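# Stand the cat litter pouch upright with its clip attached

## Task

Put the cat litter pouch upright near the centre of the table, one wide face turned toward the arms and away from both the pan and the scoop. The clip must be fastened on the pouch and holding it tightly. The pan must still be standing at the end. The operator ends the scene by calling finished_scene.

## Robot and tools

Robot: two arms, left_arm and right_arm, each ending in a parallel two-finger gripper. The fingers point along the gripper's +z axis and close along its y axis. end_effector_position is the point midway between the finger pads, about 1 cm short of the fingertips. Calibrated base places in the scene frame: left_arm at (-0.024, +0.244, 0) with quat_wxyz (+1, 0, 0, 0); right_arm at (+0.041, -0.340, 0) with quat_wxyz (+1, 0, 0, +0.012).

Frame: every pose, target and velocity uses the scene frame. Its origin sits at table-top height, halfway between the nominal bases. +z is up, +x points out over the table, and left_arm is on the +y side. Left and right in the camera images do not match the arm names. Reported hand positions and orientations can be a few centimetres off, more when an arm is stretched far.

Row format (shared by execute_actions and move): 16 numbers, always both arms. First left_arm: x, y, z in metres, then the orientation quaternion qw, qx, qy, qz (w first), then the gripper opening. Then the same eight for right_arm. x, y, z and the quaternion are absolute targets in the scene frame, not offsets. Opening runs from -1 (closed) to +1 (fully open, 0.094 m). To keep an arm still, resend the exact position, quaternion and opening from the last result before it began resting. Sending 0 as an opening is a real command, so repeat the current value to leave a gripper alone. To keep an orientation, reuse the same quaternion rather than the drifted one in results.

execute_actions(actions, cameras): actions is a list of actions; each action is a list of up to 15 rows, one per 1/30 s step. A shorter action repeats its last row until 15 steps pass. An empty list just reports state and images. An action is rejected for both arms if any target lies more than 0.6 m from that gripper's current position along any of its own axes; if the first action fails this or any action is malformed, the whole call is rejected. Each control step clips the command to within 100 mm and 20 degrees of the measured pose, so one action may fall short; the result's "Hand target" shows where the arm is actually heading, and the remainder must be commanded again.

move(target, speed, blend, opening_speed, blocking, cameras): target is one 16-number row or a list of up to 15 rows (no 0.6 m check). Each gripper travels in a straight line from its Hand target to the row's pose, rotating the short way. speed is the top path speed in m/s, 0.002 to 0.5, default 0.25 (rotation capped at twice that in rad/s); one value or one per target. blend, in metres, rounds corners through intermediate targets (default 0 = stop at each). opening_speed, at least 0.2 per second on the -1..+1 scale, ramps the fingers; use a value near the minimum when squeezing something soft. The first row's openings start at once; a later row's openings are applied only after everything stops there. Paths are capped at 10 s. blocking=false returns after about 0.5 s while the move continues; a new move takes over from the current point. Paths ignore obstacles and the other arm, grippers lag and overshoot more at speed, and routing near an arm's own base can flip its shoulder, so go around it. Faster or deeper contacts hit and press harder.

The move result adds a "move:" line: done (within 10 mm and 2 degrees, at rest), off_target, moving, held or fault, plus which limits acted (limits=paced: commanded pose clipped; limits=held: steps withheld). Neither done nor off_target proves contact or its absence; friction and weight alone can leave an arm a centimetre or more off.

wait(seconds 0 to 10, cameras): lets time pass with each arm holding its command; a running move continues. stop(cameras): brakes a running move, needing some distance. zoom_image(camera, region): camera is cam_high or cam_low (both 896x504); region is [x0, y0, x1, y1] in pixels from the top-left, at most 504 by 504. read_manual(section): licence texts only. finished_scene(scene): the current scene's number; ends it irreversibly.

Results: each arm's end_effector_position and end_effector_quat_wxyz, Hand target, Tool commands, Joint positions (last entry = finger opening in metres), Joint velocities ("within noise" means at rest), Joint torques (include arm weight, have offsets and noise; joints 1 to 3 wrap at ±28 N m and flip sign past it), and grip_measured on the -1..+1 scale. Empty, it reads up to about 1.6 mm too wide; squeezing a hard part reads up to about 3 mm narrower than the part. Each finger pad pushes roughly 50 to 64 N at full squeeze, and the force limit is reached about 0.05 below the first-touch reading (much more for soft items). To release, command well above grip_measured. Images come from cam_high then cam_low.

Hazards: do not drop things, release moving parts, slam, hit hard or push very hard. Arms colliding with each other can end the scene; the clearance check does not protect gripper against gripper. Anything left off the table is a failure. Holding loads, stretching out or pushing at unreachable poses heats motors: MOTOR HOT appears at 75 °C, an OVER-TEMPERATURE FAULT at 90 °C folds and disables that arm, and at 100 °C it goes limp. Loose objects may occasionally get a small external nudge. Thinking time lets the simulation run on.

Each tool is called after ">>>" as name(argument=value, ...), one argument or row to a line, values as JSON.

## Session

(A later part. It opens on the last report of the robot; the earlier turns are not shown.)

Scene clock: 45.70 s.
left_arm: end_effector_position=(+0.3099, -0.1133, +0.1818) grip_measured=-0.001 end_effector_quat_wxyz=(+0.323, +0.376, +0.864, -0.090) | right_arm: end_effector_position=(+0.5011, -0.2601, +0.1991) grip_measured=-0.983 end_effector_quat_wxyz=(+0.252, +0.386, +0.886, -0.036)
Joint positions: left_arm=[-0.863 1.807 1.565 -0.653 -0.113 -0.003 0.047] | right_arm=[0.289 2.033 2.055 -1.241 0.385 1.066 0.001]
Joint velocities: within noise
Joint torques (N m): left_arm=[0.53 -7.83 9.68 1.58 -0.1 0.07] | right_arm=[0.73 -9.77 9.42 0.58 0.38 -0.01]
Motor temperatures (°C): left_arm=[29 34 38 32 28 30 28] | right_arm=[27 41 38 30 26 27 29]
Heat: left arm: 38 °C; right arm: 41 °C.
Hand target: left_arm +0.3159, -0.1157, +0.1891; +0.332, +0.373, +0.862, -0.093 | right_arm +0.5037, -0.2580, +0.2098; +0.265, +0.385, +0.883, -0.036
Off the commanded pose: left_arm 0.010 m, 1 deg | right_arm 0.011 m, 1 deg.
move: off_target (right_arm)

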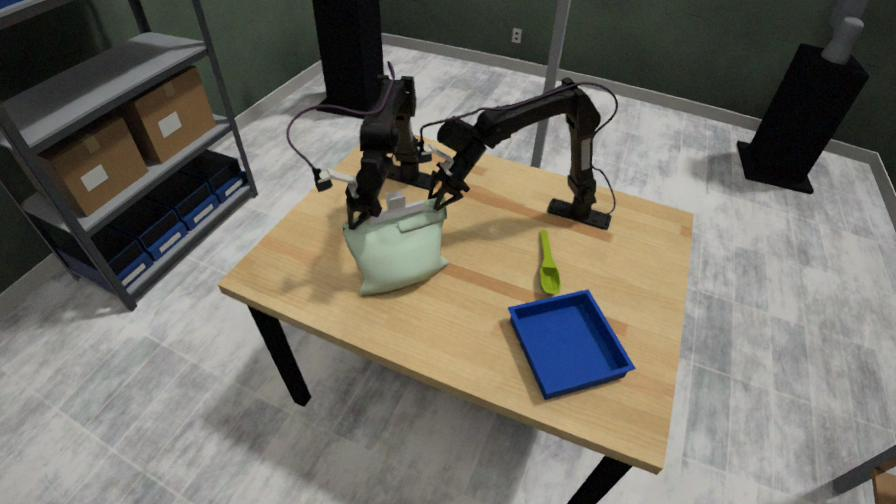

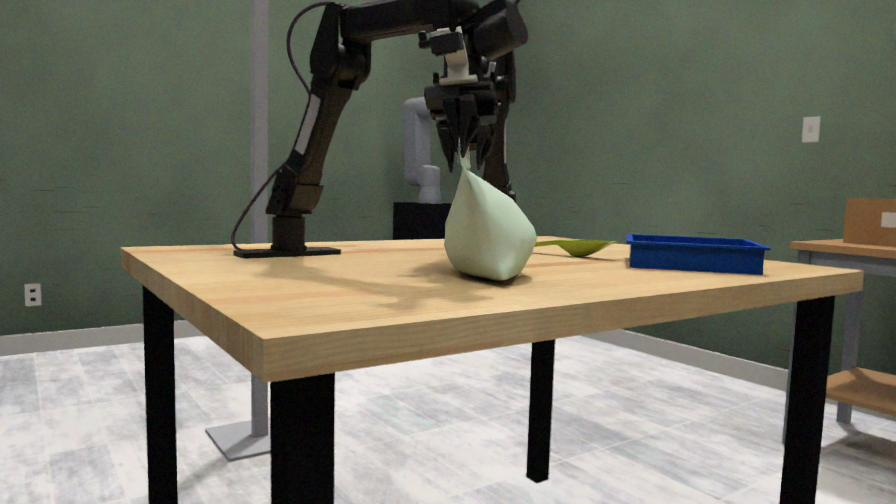

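>>> move(
  target=[
    [0.316,-0.116,0.189,0.3314,0.3730,0.8618,-0.0928,-1,0.504,-0.258,0.210,0.2644,0.3855,0.8834,-0.0365,-1],
    [0.322,-0.106,0.218,0.3314,0.3730,0.8618,-0.0928,-1,0.504,-0.258,0.210,0.2644,0.3855,0.8834,-0.0365,-0.2],
    [0.320,-0.100,0.220,0.3314,0.3730,0.8618,-0.0928,-1,0.463,-0.236,0.288,0.2644,0.3855,0.8834,-0.0365,-0.2],
    [0.285,-0.02,0.220,0.3034,0.5507,0.7606,-0.1624,-1,0.36,-0.30,0.30,0.2933,-0.0860,0.9240,0.1290,-0.2],
    [0.255,0.10,0.220,0.2610,0.7022,0.6233,-0.2242,-1,0.27,-0.25,0.24,0.2419,-0.6649,0.6649,0.2420,-0.2],
  ],
  speed=[0.15,0.15,0.2,0.33,0.33],
  blend=[0,0,0.02,0.03,0],
  opening_speed=1.5,
)

>>> zoom_image(
  camera="cam_high",
  region=[380, 130, 600, 290],
)

>>> zoom_image(
  camera="cam_low",
  region=[390, 60, 640, 290],
)

Scene clock: 55.73 s.
left_arm: end_effector_position=(+0.2555, +0.1082, +0.1980) grip_measured=-0.986 end_effector_quat_wxyz=(+0.232, +0.707, +0.635, -0.205) | right_arm: end_effector_position=(+0.2789, -0.2543, +0.2385) grip_measured=-0.202 end_effector_quat_wxyz=(-0.274, +0.650, -0.683, -0.193)
Joint positions: left_arm=[-0.114 1.585 1.462 -1.359 0.623 1.535 0.001] | right_arm=[-0.143 1.382 1.419 -1.544 -0.68 -1.618 0.037]
Joint velocities: within noise
Joint torques (N m): left_arm=[0.64 -6.32 10.39 0.26 1.21 0.1] | right_arm=[0.84 -5.3 4.44 0.1 -0.58 -0.13]
Motor temperatures (°C): left_arm=[29 35 39 32 29 30 28] | right_arm=[27 41 38 30 26 27 29]
Heat: left arm: 39 °C; right arm: 41 °C.
Hand target: left_arm +0.2547, +0.1005, +0.2197; +0.262, +0.702, +0.624, -0.222 | right_arm +0.2704, -0.2496, +0.2393; -0.273, +0.652, -0.678, -0.202
Off the commanded pose: left_arm 0.024 m, 4 deg | right_arm 0.010 m, 7 deg.
joint sent to its limit (right arm) — joint 4 (wrist pitch), lower limit. The joint targets are off in orientation, not in position.
move: off_target (left_arm, right_arm); target 2's new opening was sent with right_arm's hand 0.014 m and 2 deg from that target

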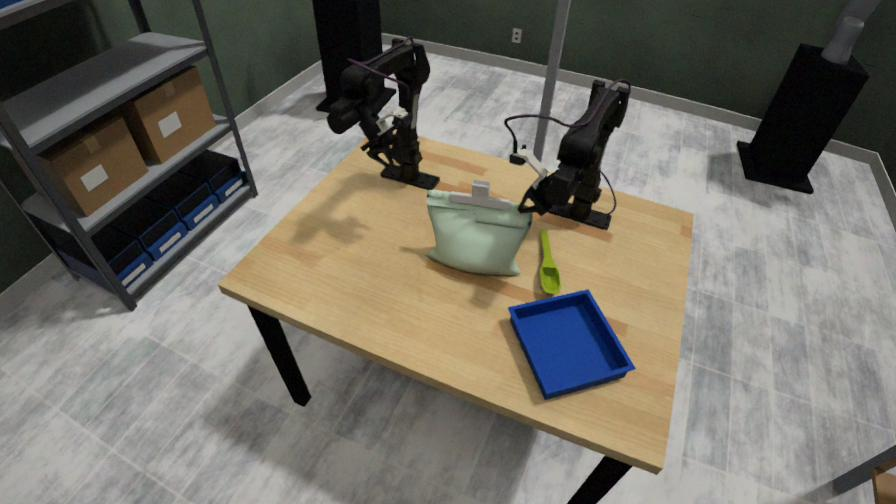

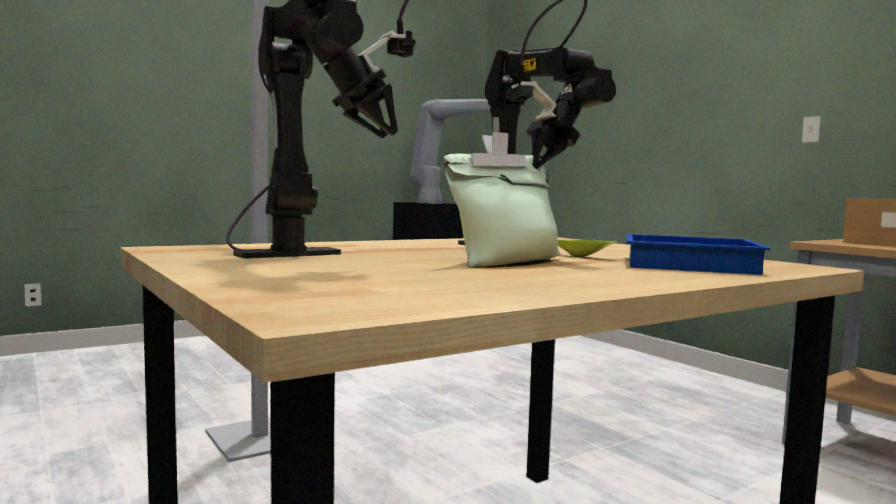

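Scaled by 2.291.

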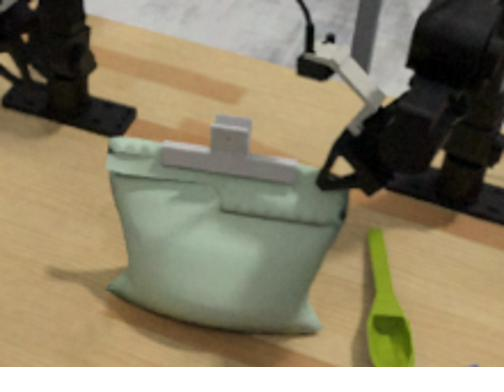

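Scaled by 2.016.

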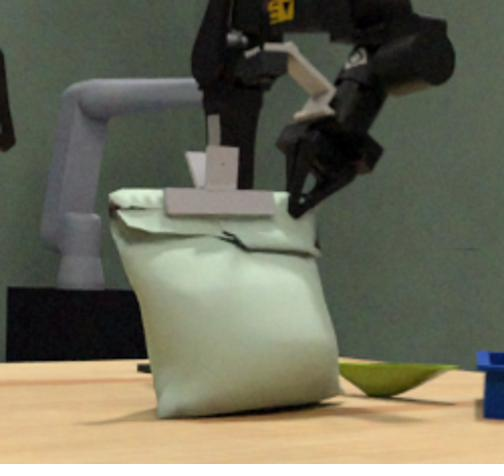

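>>> execute_actions(
  actions=[],
)

>>> zoom_image(
  camera="cam_high",
  region=[380, 120, 604, 300],
)

>>> zoom_image(
  camera="cam_low",
  region=[380, 60, 680, 300],
)

Scene clock: 56.40 s.
left_arm: end_effector_position=(+0.2555, +0.1082, +0.1980) grip_measured=-0.986 end_effector_quat_wxyz=(+0.232, +0.708, +0.635, -0.205) | right_arm: end_effector_position=(+0.2789, -0.2543, +0.2385) grip_measured=-0.202 end_effector_quat_wxyz=(-0.274, +0.650, -0.682, -0.193)
Joint positions: left_arm=[-0.114 1.585 1.462 -1.36 0.623 1.536 0.001] | right_arm=[-0.143 1.382 1.419 -1.544 -0.68 -1.619 0.037]
Joint velocities: within noise
Joint torques (N m): left_arm=[0.61 -6.26 10.33 0.28 1.2 0.12] | right_arm=[0.79 -5.26 4.64 0.14 -0.61 -0.11]
Motor temperatures (°C): left_arm=[29 35 39 32 29 30 28] | right_arm=[27 41 37 30 26 27 29]
Heat: left arm: 39 °C; right arm: 41 °C.
Hand target: left_arm +0.2546, +0.1005, +0.2197; +0.262, +0.702, +0.624, -0.222 | right_arm +0.2704, -0.2496, +0.2393; -0.273, +0.652, -0.678, -0.202
Tool commands: left_gripper/opening=-1.0 right_gripper/opening=-0.2
Off the commanded pose: left_arm 0.024 m, 4 deg | right_arm 0.010 m, 7 deg.

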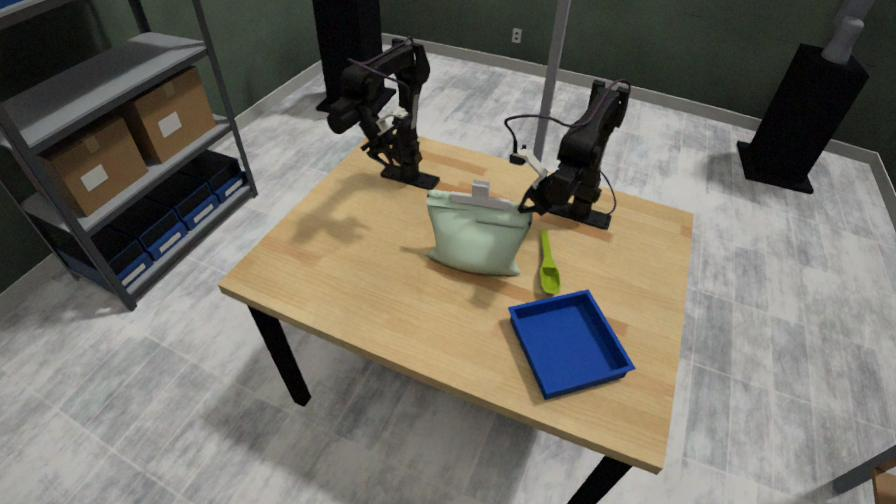

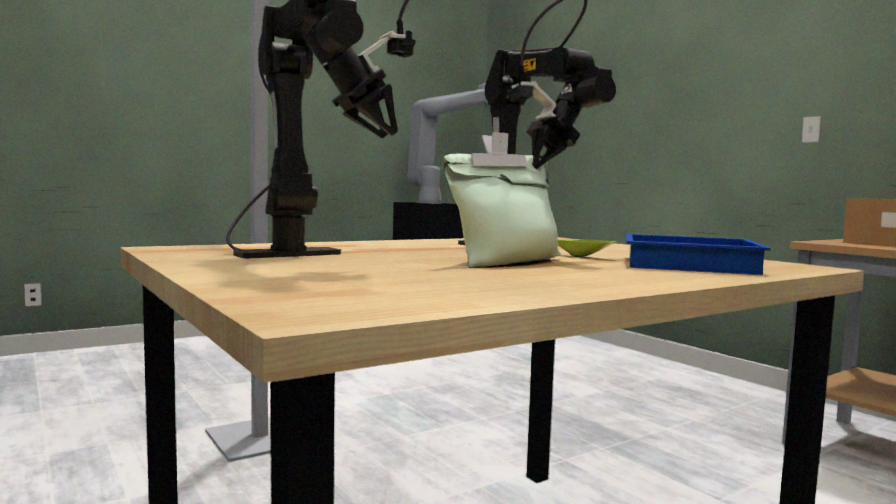

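Scaled by 2.250.

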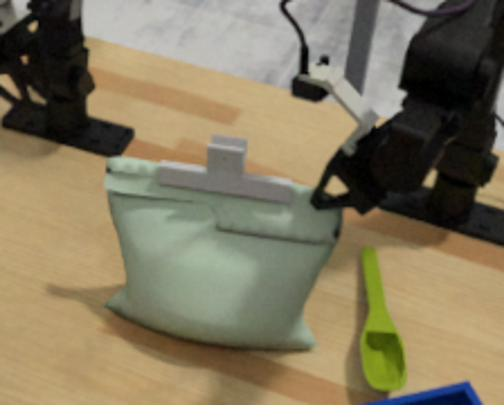

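Scaled by 1.680.

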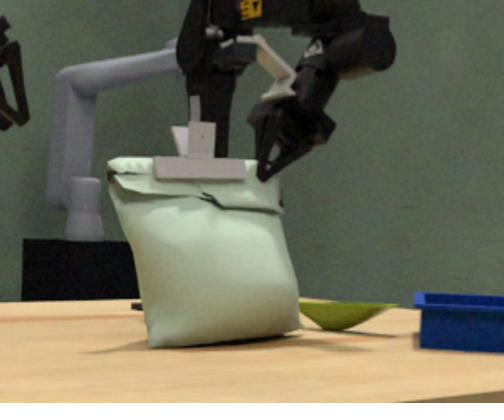

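>>> move(
  target=[
    [0.255,0.10,0.220,0.2610,0.7022,0.6233,-0.2242,-1, 0.302,-0.175,0.226,0.2244,-0.7097,0.6169,0.2583,0.0],
    [0.255,0.10,0.220,0.2610,0.7022,0.6233,-0.2242,-1, 0.2965,-0.117,0.188,0.2244,-0.7097,0.6169,0.2583,0.0],
  ],
  speed=0.12,
  blend=0.02,
)

>>> zoom_image(
  camera="cam_high",
  region=[380, 120, 604, 300],
)

>>> zoom_image(
  camera="cam_low",
  region=[380, 60, 680, 300],
)

Scene clock: 60.53 s.
left_arm: end_effector_position=(+0.2554, +0.1083, +0.1980) grip_measured=-0.986 end_effector_quat_wxyz=(+0.232, +0.708, +0.635, -0.205) | right_arm: end_effector_position=(+0.2997, -0.1186, +0.1929) grip_measured=-0.002 end_effector_quat_wxyz=(-0.229, +0.712, -0.615, -0.250)
Joint positions: left_arm=[-0.114 1.585 1.462 -1.36 0.623 1.536 0.001] | right_arm=[0.351 1.596 1.42 -1.186 -0.666 -1.269 0.047]
Joint velocities: within noise
Joint torques (N m): left_arm=[0.69 -6.22 10.58 0.21 1.18 0.08] | right_arm=[0.18 -6.15 4.63 0.57 -0.53 0.09]
Motor temperatures (°C): left_arm=[29 35 40 32 29 30 29] | right_arm=[27 40 37 30 27 27 28]
Heat: left arm: 40 °C; right arm: 40 °C.
Hand target: left_arm +0.2546, +0.1005, +0.2197; +0.262, +0.702, +0.624, -0.223 | right_arm +0.2964, -0.1171, +0.1880; -0.224, +0.709, -0.616, -0.258
Off the commanded pose: left_arm 0.024 m, 4 deg | right_arm 0.006 m, 1 deg.
move: off_target (left_arm)

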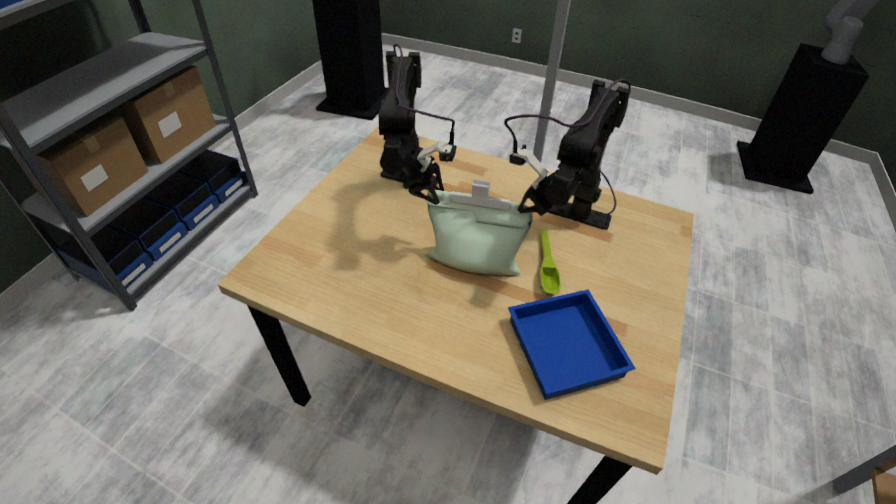

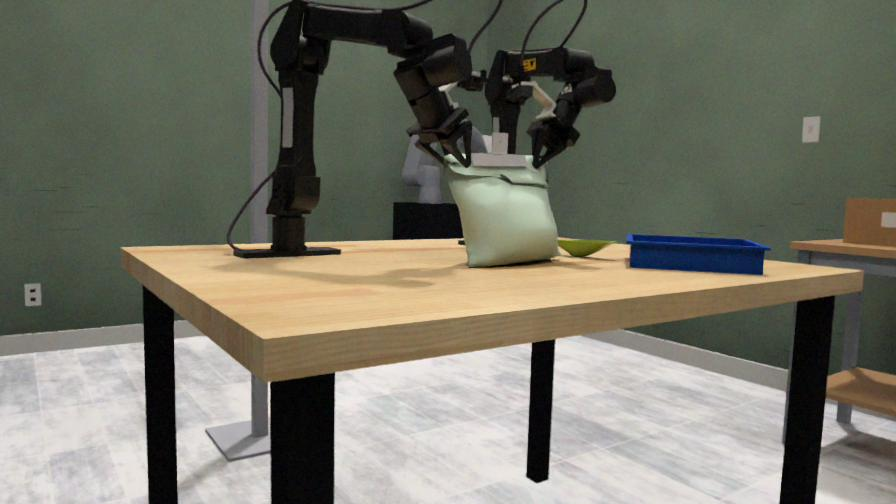

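Scaled by 2.250.

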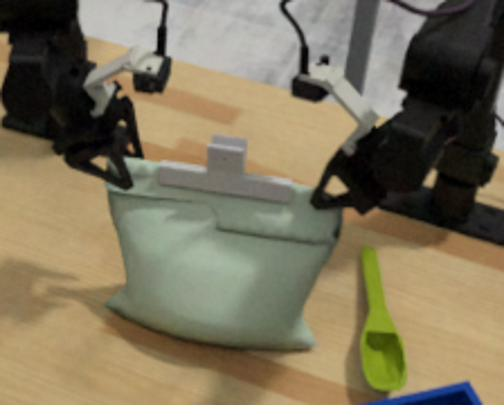

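Scaled by 1.680.

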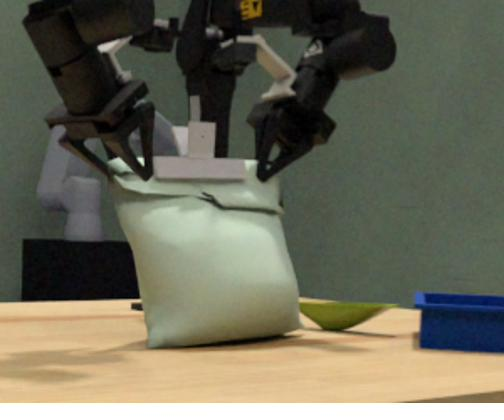

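>>> move(
  target=[
    [0.255,0.10,0.220,0.2610,0.7022,0.6233,-0.2242,-1, 0.2965,-0.117,0.188,0.2244,-0.7097,0.6169,0.2583,-1],
    [0.258,0.098,0.243,0.2610,0.7022,0.6233,-0.2242,-1, 0.297,-0.117,0.225,0.2244,-0.7097,0.6169,0.2583,-1],
    [0.249,0.094,0.243,0.2490,0.7339,0.5857,-0.2375,-1, 0.268,-0.128,0.227,0.2377,-0.6764,0.6532,0.2462,-1],
  ],
  speed=0.08,
  blend=0.01,
)

>>> zoom_image(
  camera="cam_high",
  region=[380, 120, 604, 300],
)

>>> zoom_image(
  camera="cam_low",
  region=[380, 60, 680, 300],
)

Scene clock: 63.97 s.
left_arm: end_effector_position=(+0.2477, +0.1016, +0.2222) grip_measured=-0.986 end_effector_quat_wxyz=(+0.218, +0.736, +0.598, -0.229) | right_arm: end_effector_position=(+0.2727, -0.1277, +0.2167) grip_measured=-0.983 end_effector_quat_wxyz=(-0.221, +0.677, -0.657, -0.246)
Joint positions: left_arm=[-0.13 1.65 1.623 -1.54 0.643 1.646 0.001] | right_arm=[0.371 1.471 1.401 -1.248 -0.633 -1.122 0.001]
Joint velocities: within noise
Joint torques (N m): left_arm=[0.29 -6.91 10.37 0.18 1.05 0.11] | right_arm=[-0.38 -7.98 5.72 0.64 -0.58 0.04]
Motor temperatures (°C): left_arm=[29 35 41 31 29 30 29] | right_arm=[27 40 37 30 27 27 28]
Heat: left arm: 41 °C; right arm: 40 °C.
Hand target: left_arm +0.2484, +0.0945, +0.2426; +0.249, +0.734, +0.586, -0.236 | right_arm +0.2680, -0.1280, +0.2269; -0.237, +0.676, -0.653, -0.246
Off the commanded pose: left_arm 0.022 m, 4 deg | right_arm 0.011 m, 2 deg.
move: off_target (left_arm, right_arm); blend cut to 0 m at target 1

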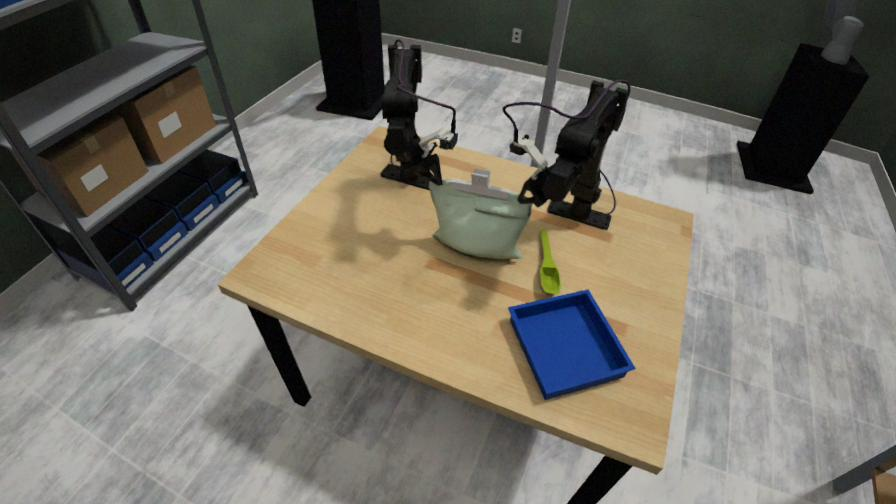

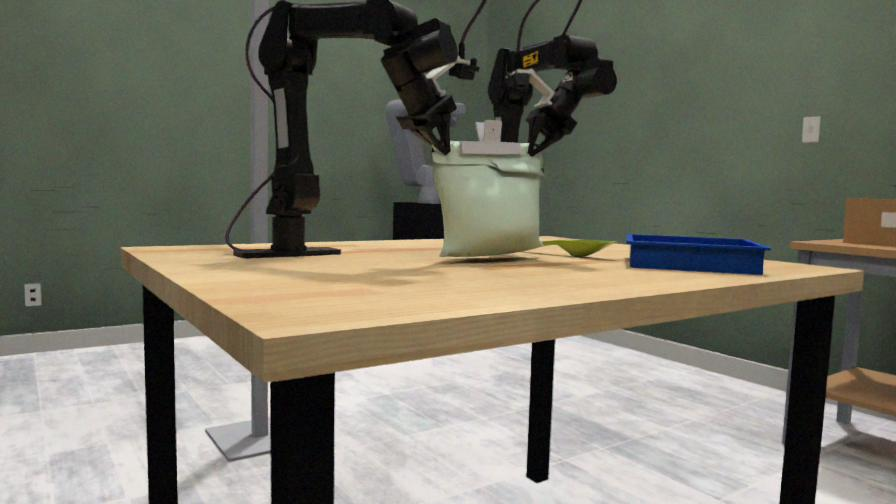

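Scaled by 2.250.

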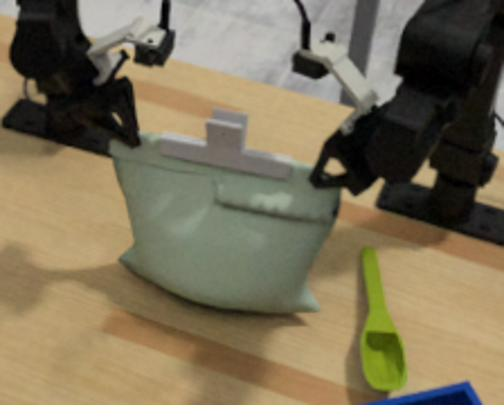

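Scaled by 1.680.

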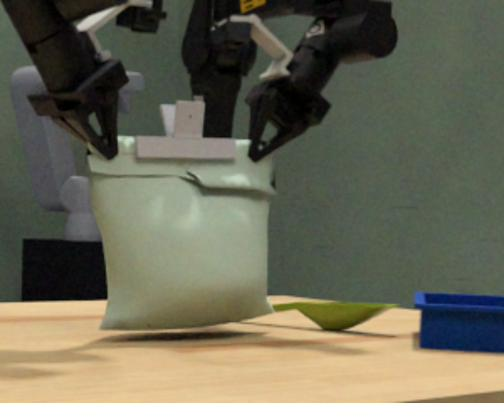

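>>> move(
  target=[
    [0.249,0.094,0.215,0.2490,0.7339,0.5857,-0.2375,-1, 0.268,-0.128,0.203,0.2377,-0.6764,0.6532,0.2462,-1],
    [0.249,0.094,0.215,0.2490,0.7339,0.5857,-0.2375,-0.4, 0.268,-0.128,0.203,0.2377,-0.6764,0.6532,0.2462,-0.4],
  ],
  speed=0.05,
  opening_speed=0.7,
)

>>> zoom_image(
  camera="cam_high",
  region=[380, 120, 604, 300],
)

>>> zoom_image(
  camera="cam_low",
  region=[380, 60, 680, 300],
)

Scene clock: 66.57 s.
left_arm: end_effector_position=(+0.2514, +0.0961, +0.2071) grip_measured=-0.401 end_effector_quat_wxyz=(+0.233, +0.734, +0.592, -0.239) | right_arm: end_effector_position=(+0.2709, -0.1276, +0.2005) grip_measured=-0.402 end_effector_quat_wxyz=(-0.231, +0.677, -0.654, -0.245)
Joint positions: left_arm=[-0.13 1.649 1.545 -1.458 0.679 1.651 0.028] | right_arm=[0.371 1.441 1.302 -1.16 -0.638 -1.12 0.028]
Joint velocities: within noise
Joint torques (N m): left_arm=[-0.08 -8.12 5.61 0.56 0.62 0.05] | right_arm=[-0.31 -6.65 5.04 0.7 -0.5 0.05]
Motor temperatures (°C): left_arm=[29 35 40 31 29 30 29] | right_arm=[27 40 36 30 27 27 29]
Heat: left arm: 40 °C; right arm: 40 °C.
Hand target: left_arm +0.2490, +0.0940, +0.2149; +0.249, +0.734, +0.586, -0.237 | right_arm +0.2681, -0.1280, +0.2030; -0.237, +0.676, -0.653, -0.246
Off the commanded pose: left_arm 0.009 m, 2 deg | right_arm 0.004 m, 1 deg.
move: done; target 2's new opening was sent with left_arm's hand 0.014 m and 4 deg from that target

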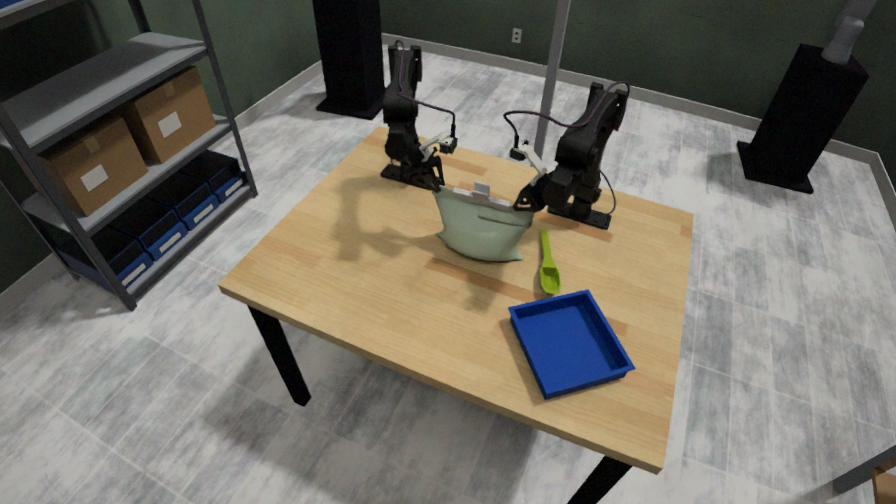

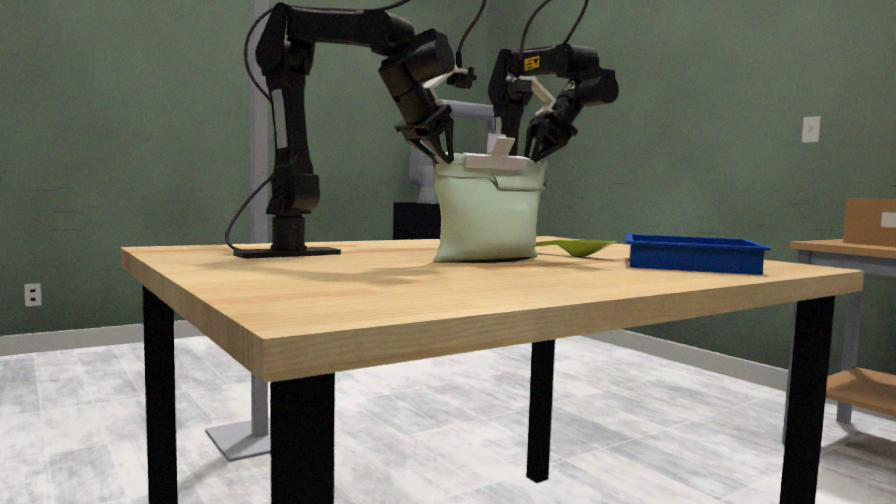

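Scaled by 2.250.

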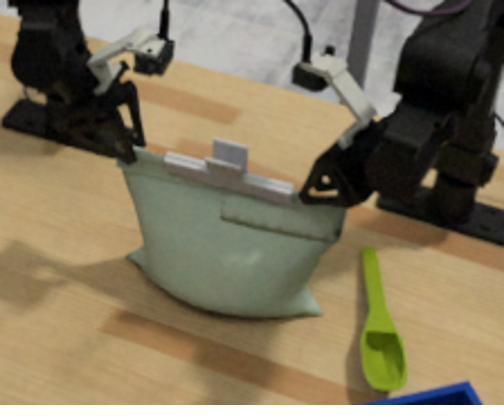

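Scaled by 1.680.

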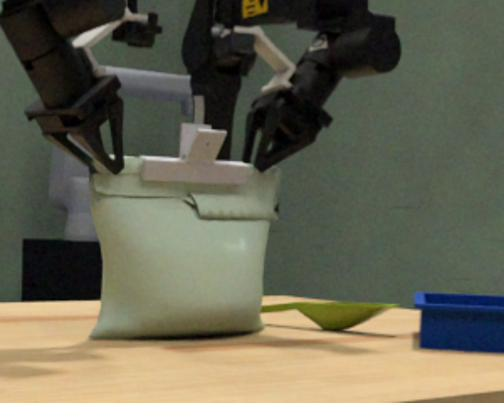

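>>> move(
  target=[
    [0.249,0.094,0.215,0.2490,0.7339,0.5857,-0.2375,-0.05, 0.268,-0.128,0.203,0.2377,-0.6764,0.6532,0.2462,-0.05],
    [0.252,0.127,0.247,0.2490,0.7339,0.5857,-0.2375,-0.05, 0.269,-0.162,0.238,0.2377,-0.6764,0.6532,0.2462,-0.05],
    [0.245,0.18,0.247,0.2490,0.7339,0.5857,-0.2375,-0.05, 0.262,-0.225,0.238,0.2377,-0.6764,0.6532,0.2462,-0.05],
  ],
  speed=[0.08,0.08,0.15],
  blend=[0,0.015,0],
  opening_speed=0.7,
)

>>> zoom_image(
  camera="cam_high",
  region=[380, 120, 604, 300],
)

>>> zoom_image(
  camera="cam_low",
  region=[380, 60, 680, 300],
)

Scene clock: 74.50 s.
left_arm: end_effector_position=(+0.2534, +0.1820, +0.2435) grip_measured=-0.051 end_effector_quat_wxyz=(+0.298, +0.716, +0.613, -0.152) | right_arm: end_effector_position=(+0.2668, -0.2266, +0.2312) grip_measured=-0.052 end_effector_quat_wxyz=(-0.244, +0.673, -0.662, -0.221)
Joint positions: left_arm=[0.182 1.533 1.572 -1.566 0.682 1.892 0.045] | right_arm=[-0.018 1.398 1.407 -1.543 -0.67 -1.569 0.045]
Joint velocities: within noise
Joint torques (N m): left_arm=[0.08 -6.64 5.05 0.29 0.45 0.04] | right_arm=[-0.58 -5.23 5.75 0.05 -0.78 -0.11]
Motor temperatures (°C): left_arm=[29 35 39 31 29 30 29] | right_arm=[27 39 36 30 27 27 28]
Heat: left arm: 39 °C; right arm: 39 °C.
Hand target: left_arm +0.2453, +0.1795, +0.2463; +0.300, +0.714, +0.613, -0.159 | right_arm +0.2622, -0.2245, +0.2374; -0.253, +0.670, -0.659, -0.229
Off the commanded pose: left_arm 0.009 m, 12 deg | right_arm 0.009 m, 3 deg.
joint sent to its limit (left arm) — joint 4 (wrist pitch), lower limit. The joint targets are off in orientation, not in position.
joint sent to its limit (right arm) — joint 4 (wrist pitch), lower limit. The joint targets are off in orientation, not in position.
move: off_target (left_arm, right_arm)

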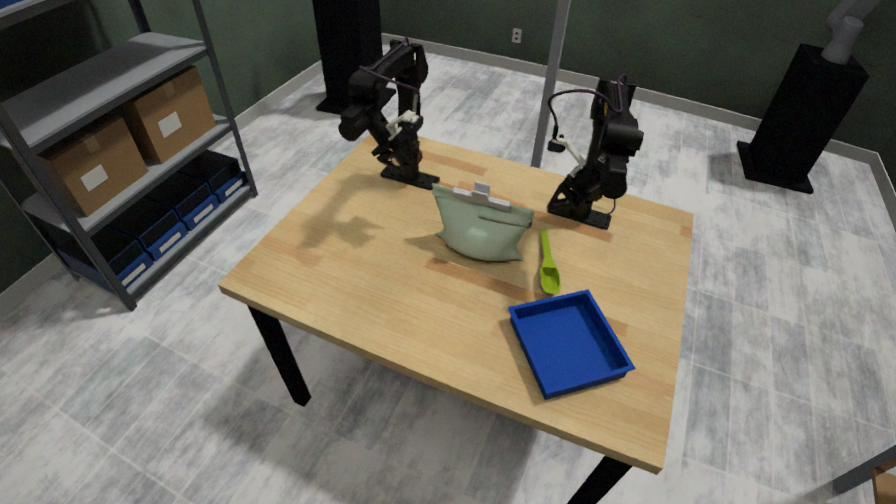

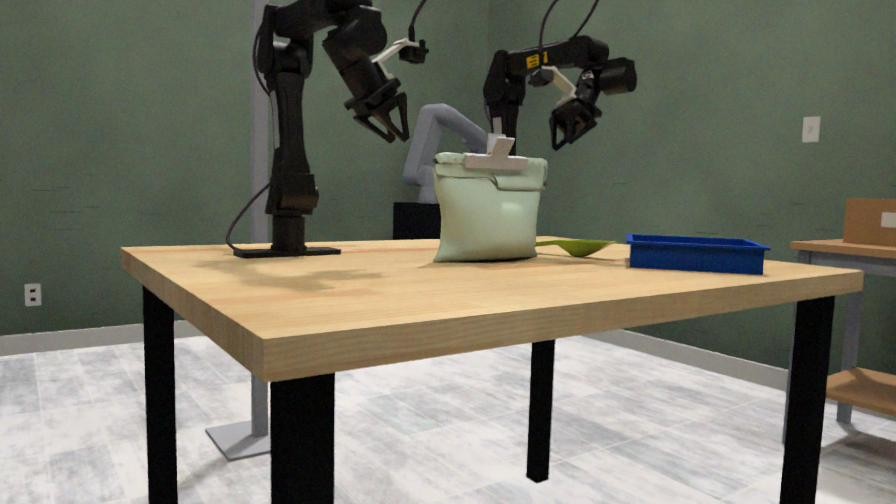

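Scaled by 2.250.

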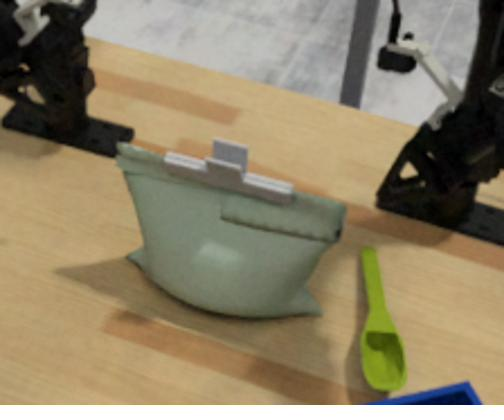

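Scaled by 1.680.

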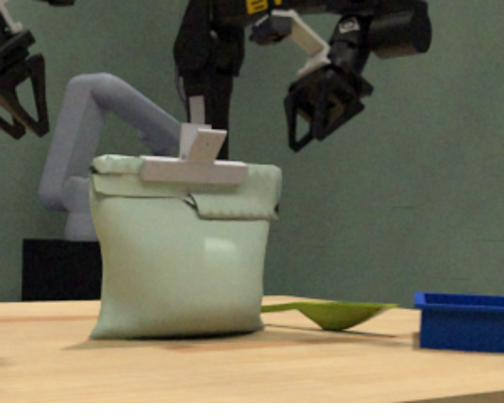

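>>> finished_scene(
  scene=2,
)

The scene is finished: the task was done.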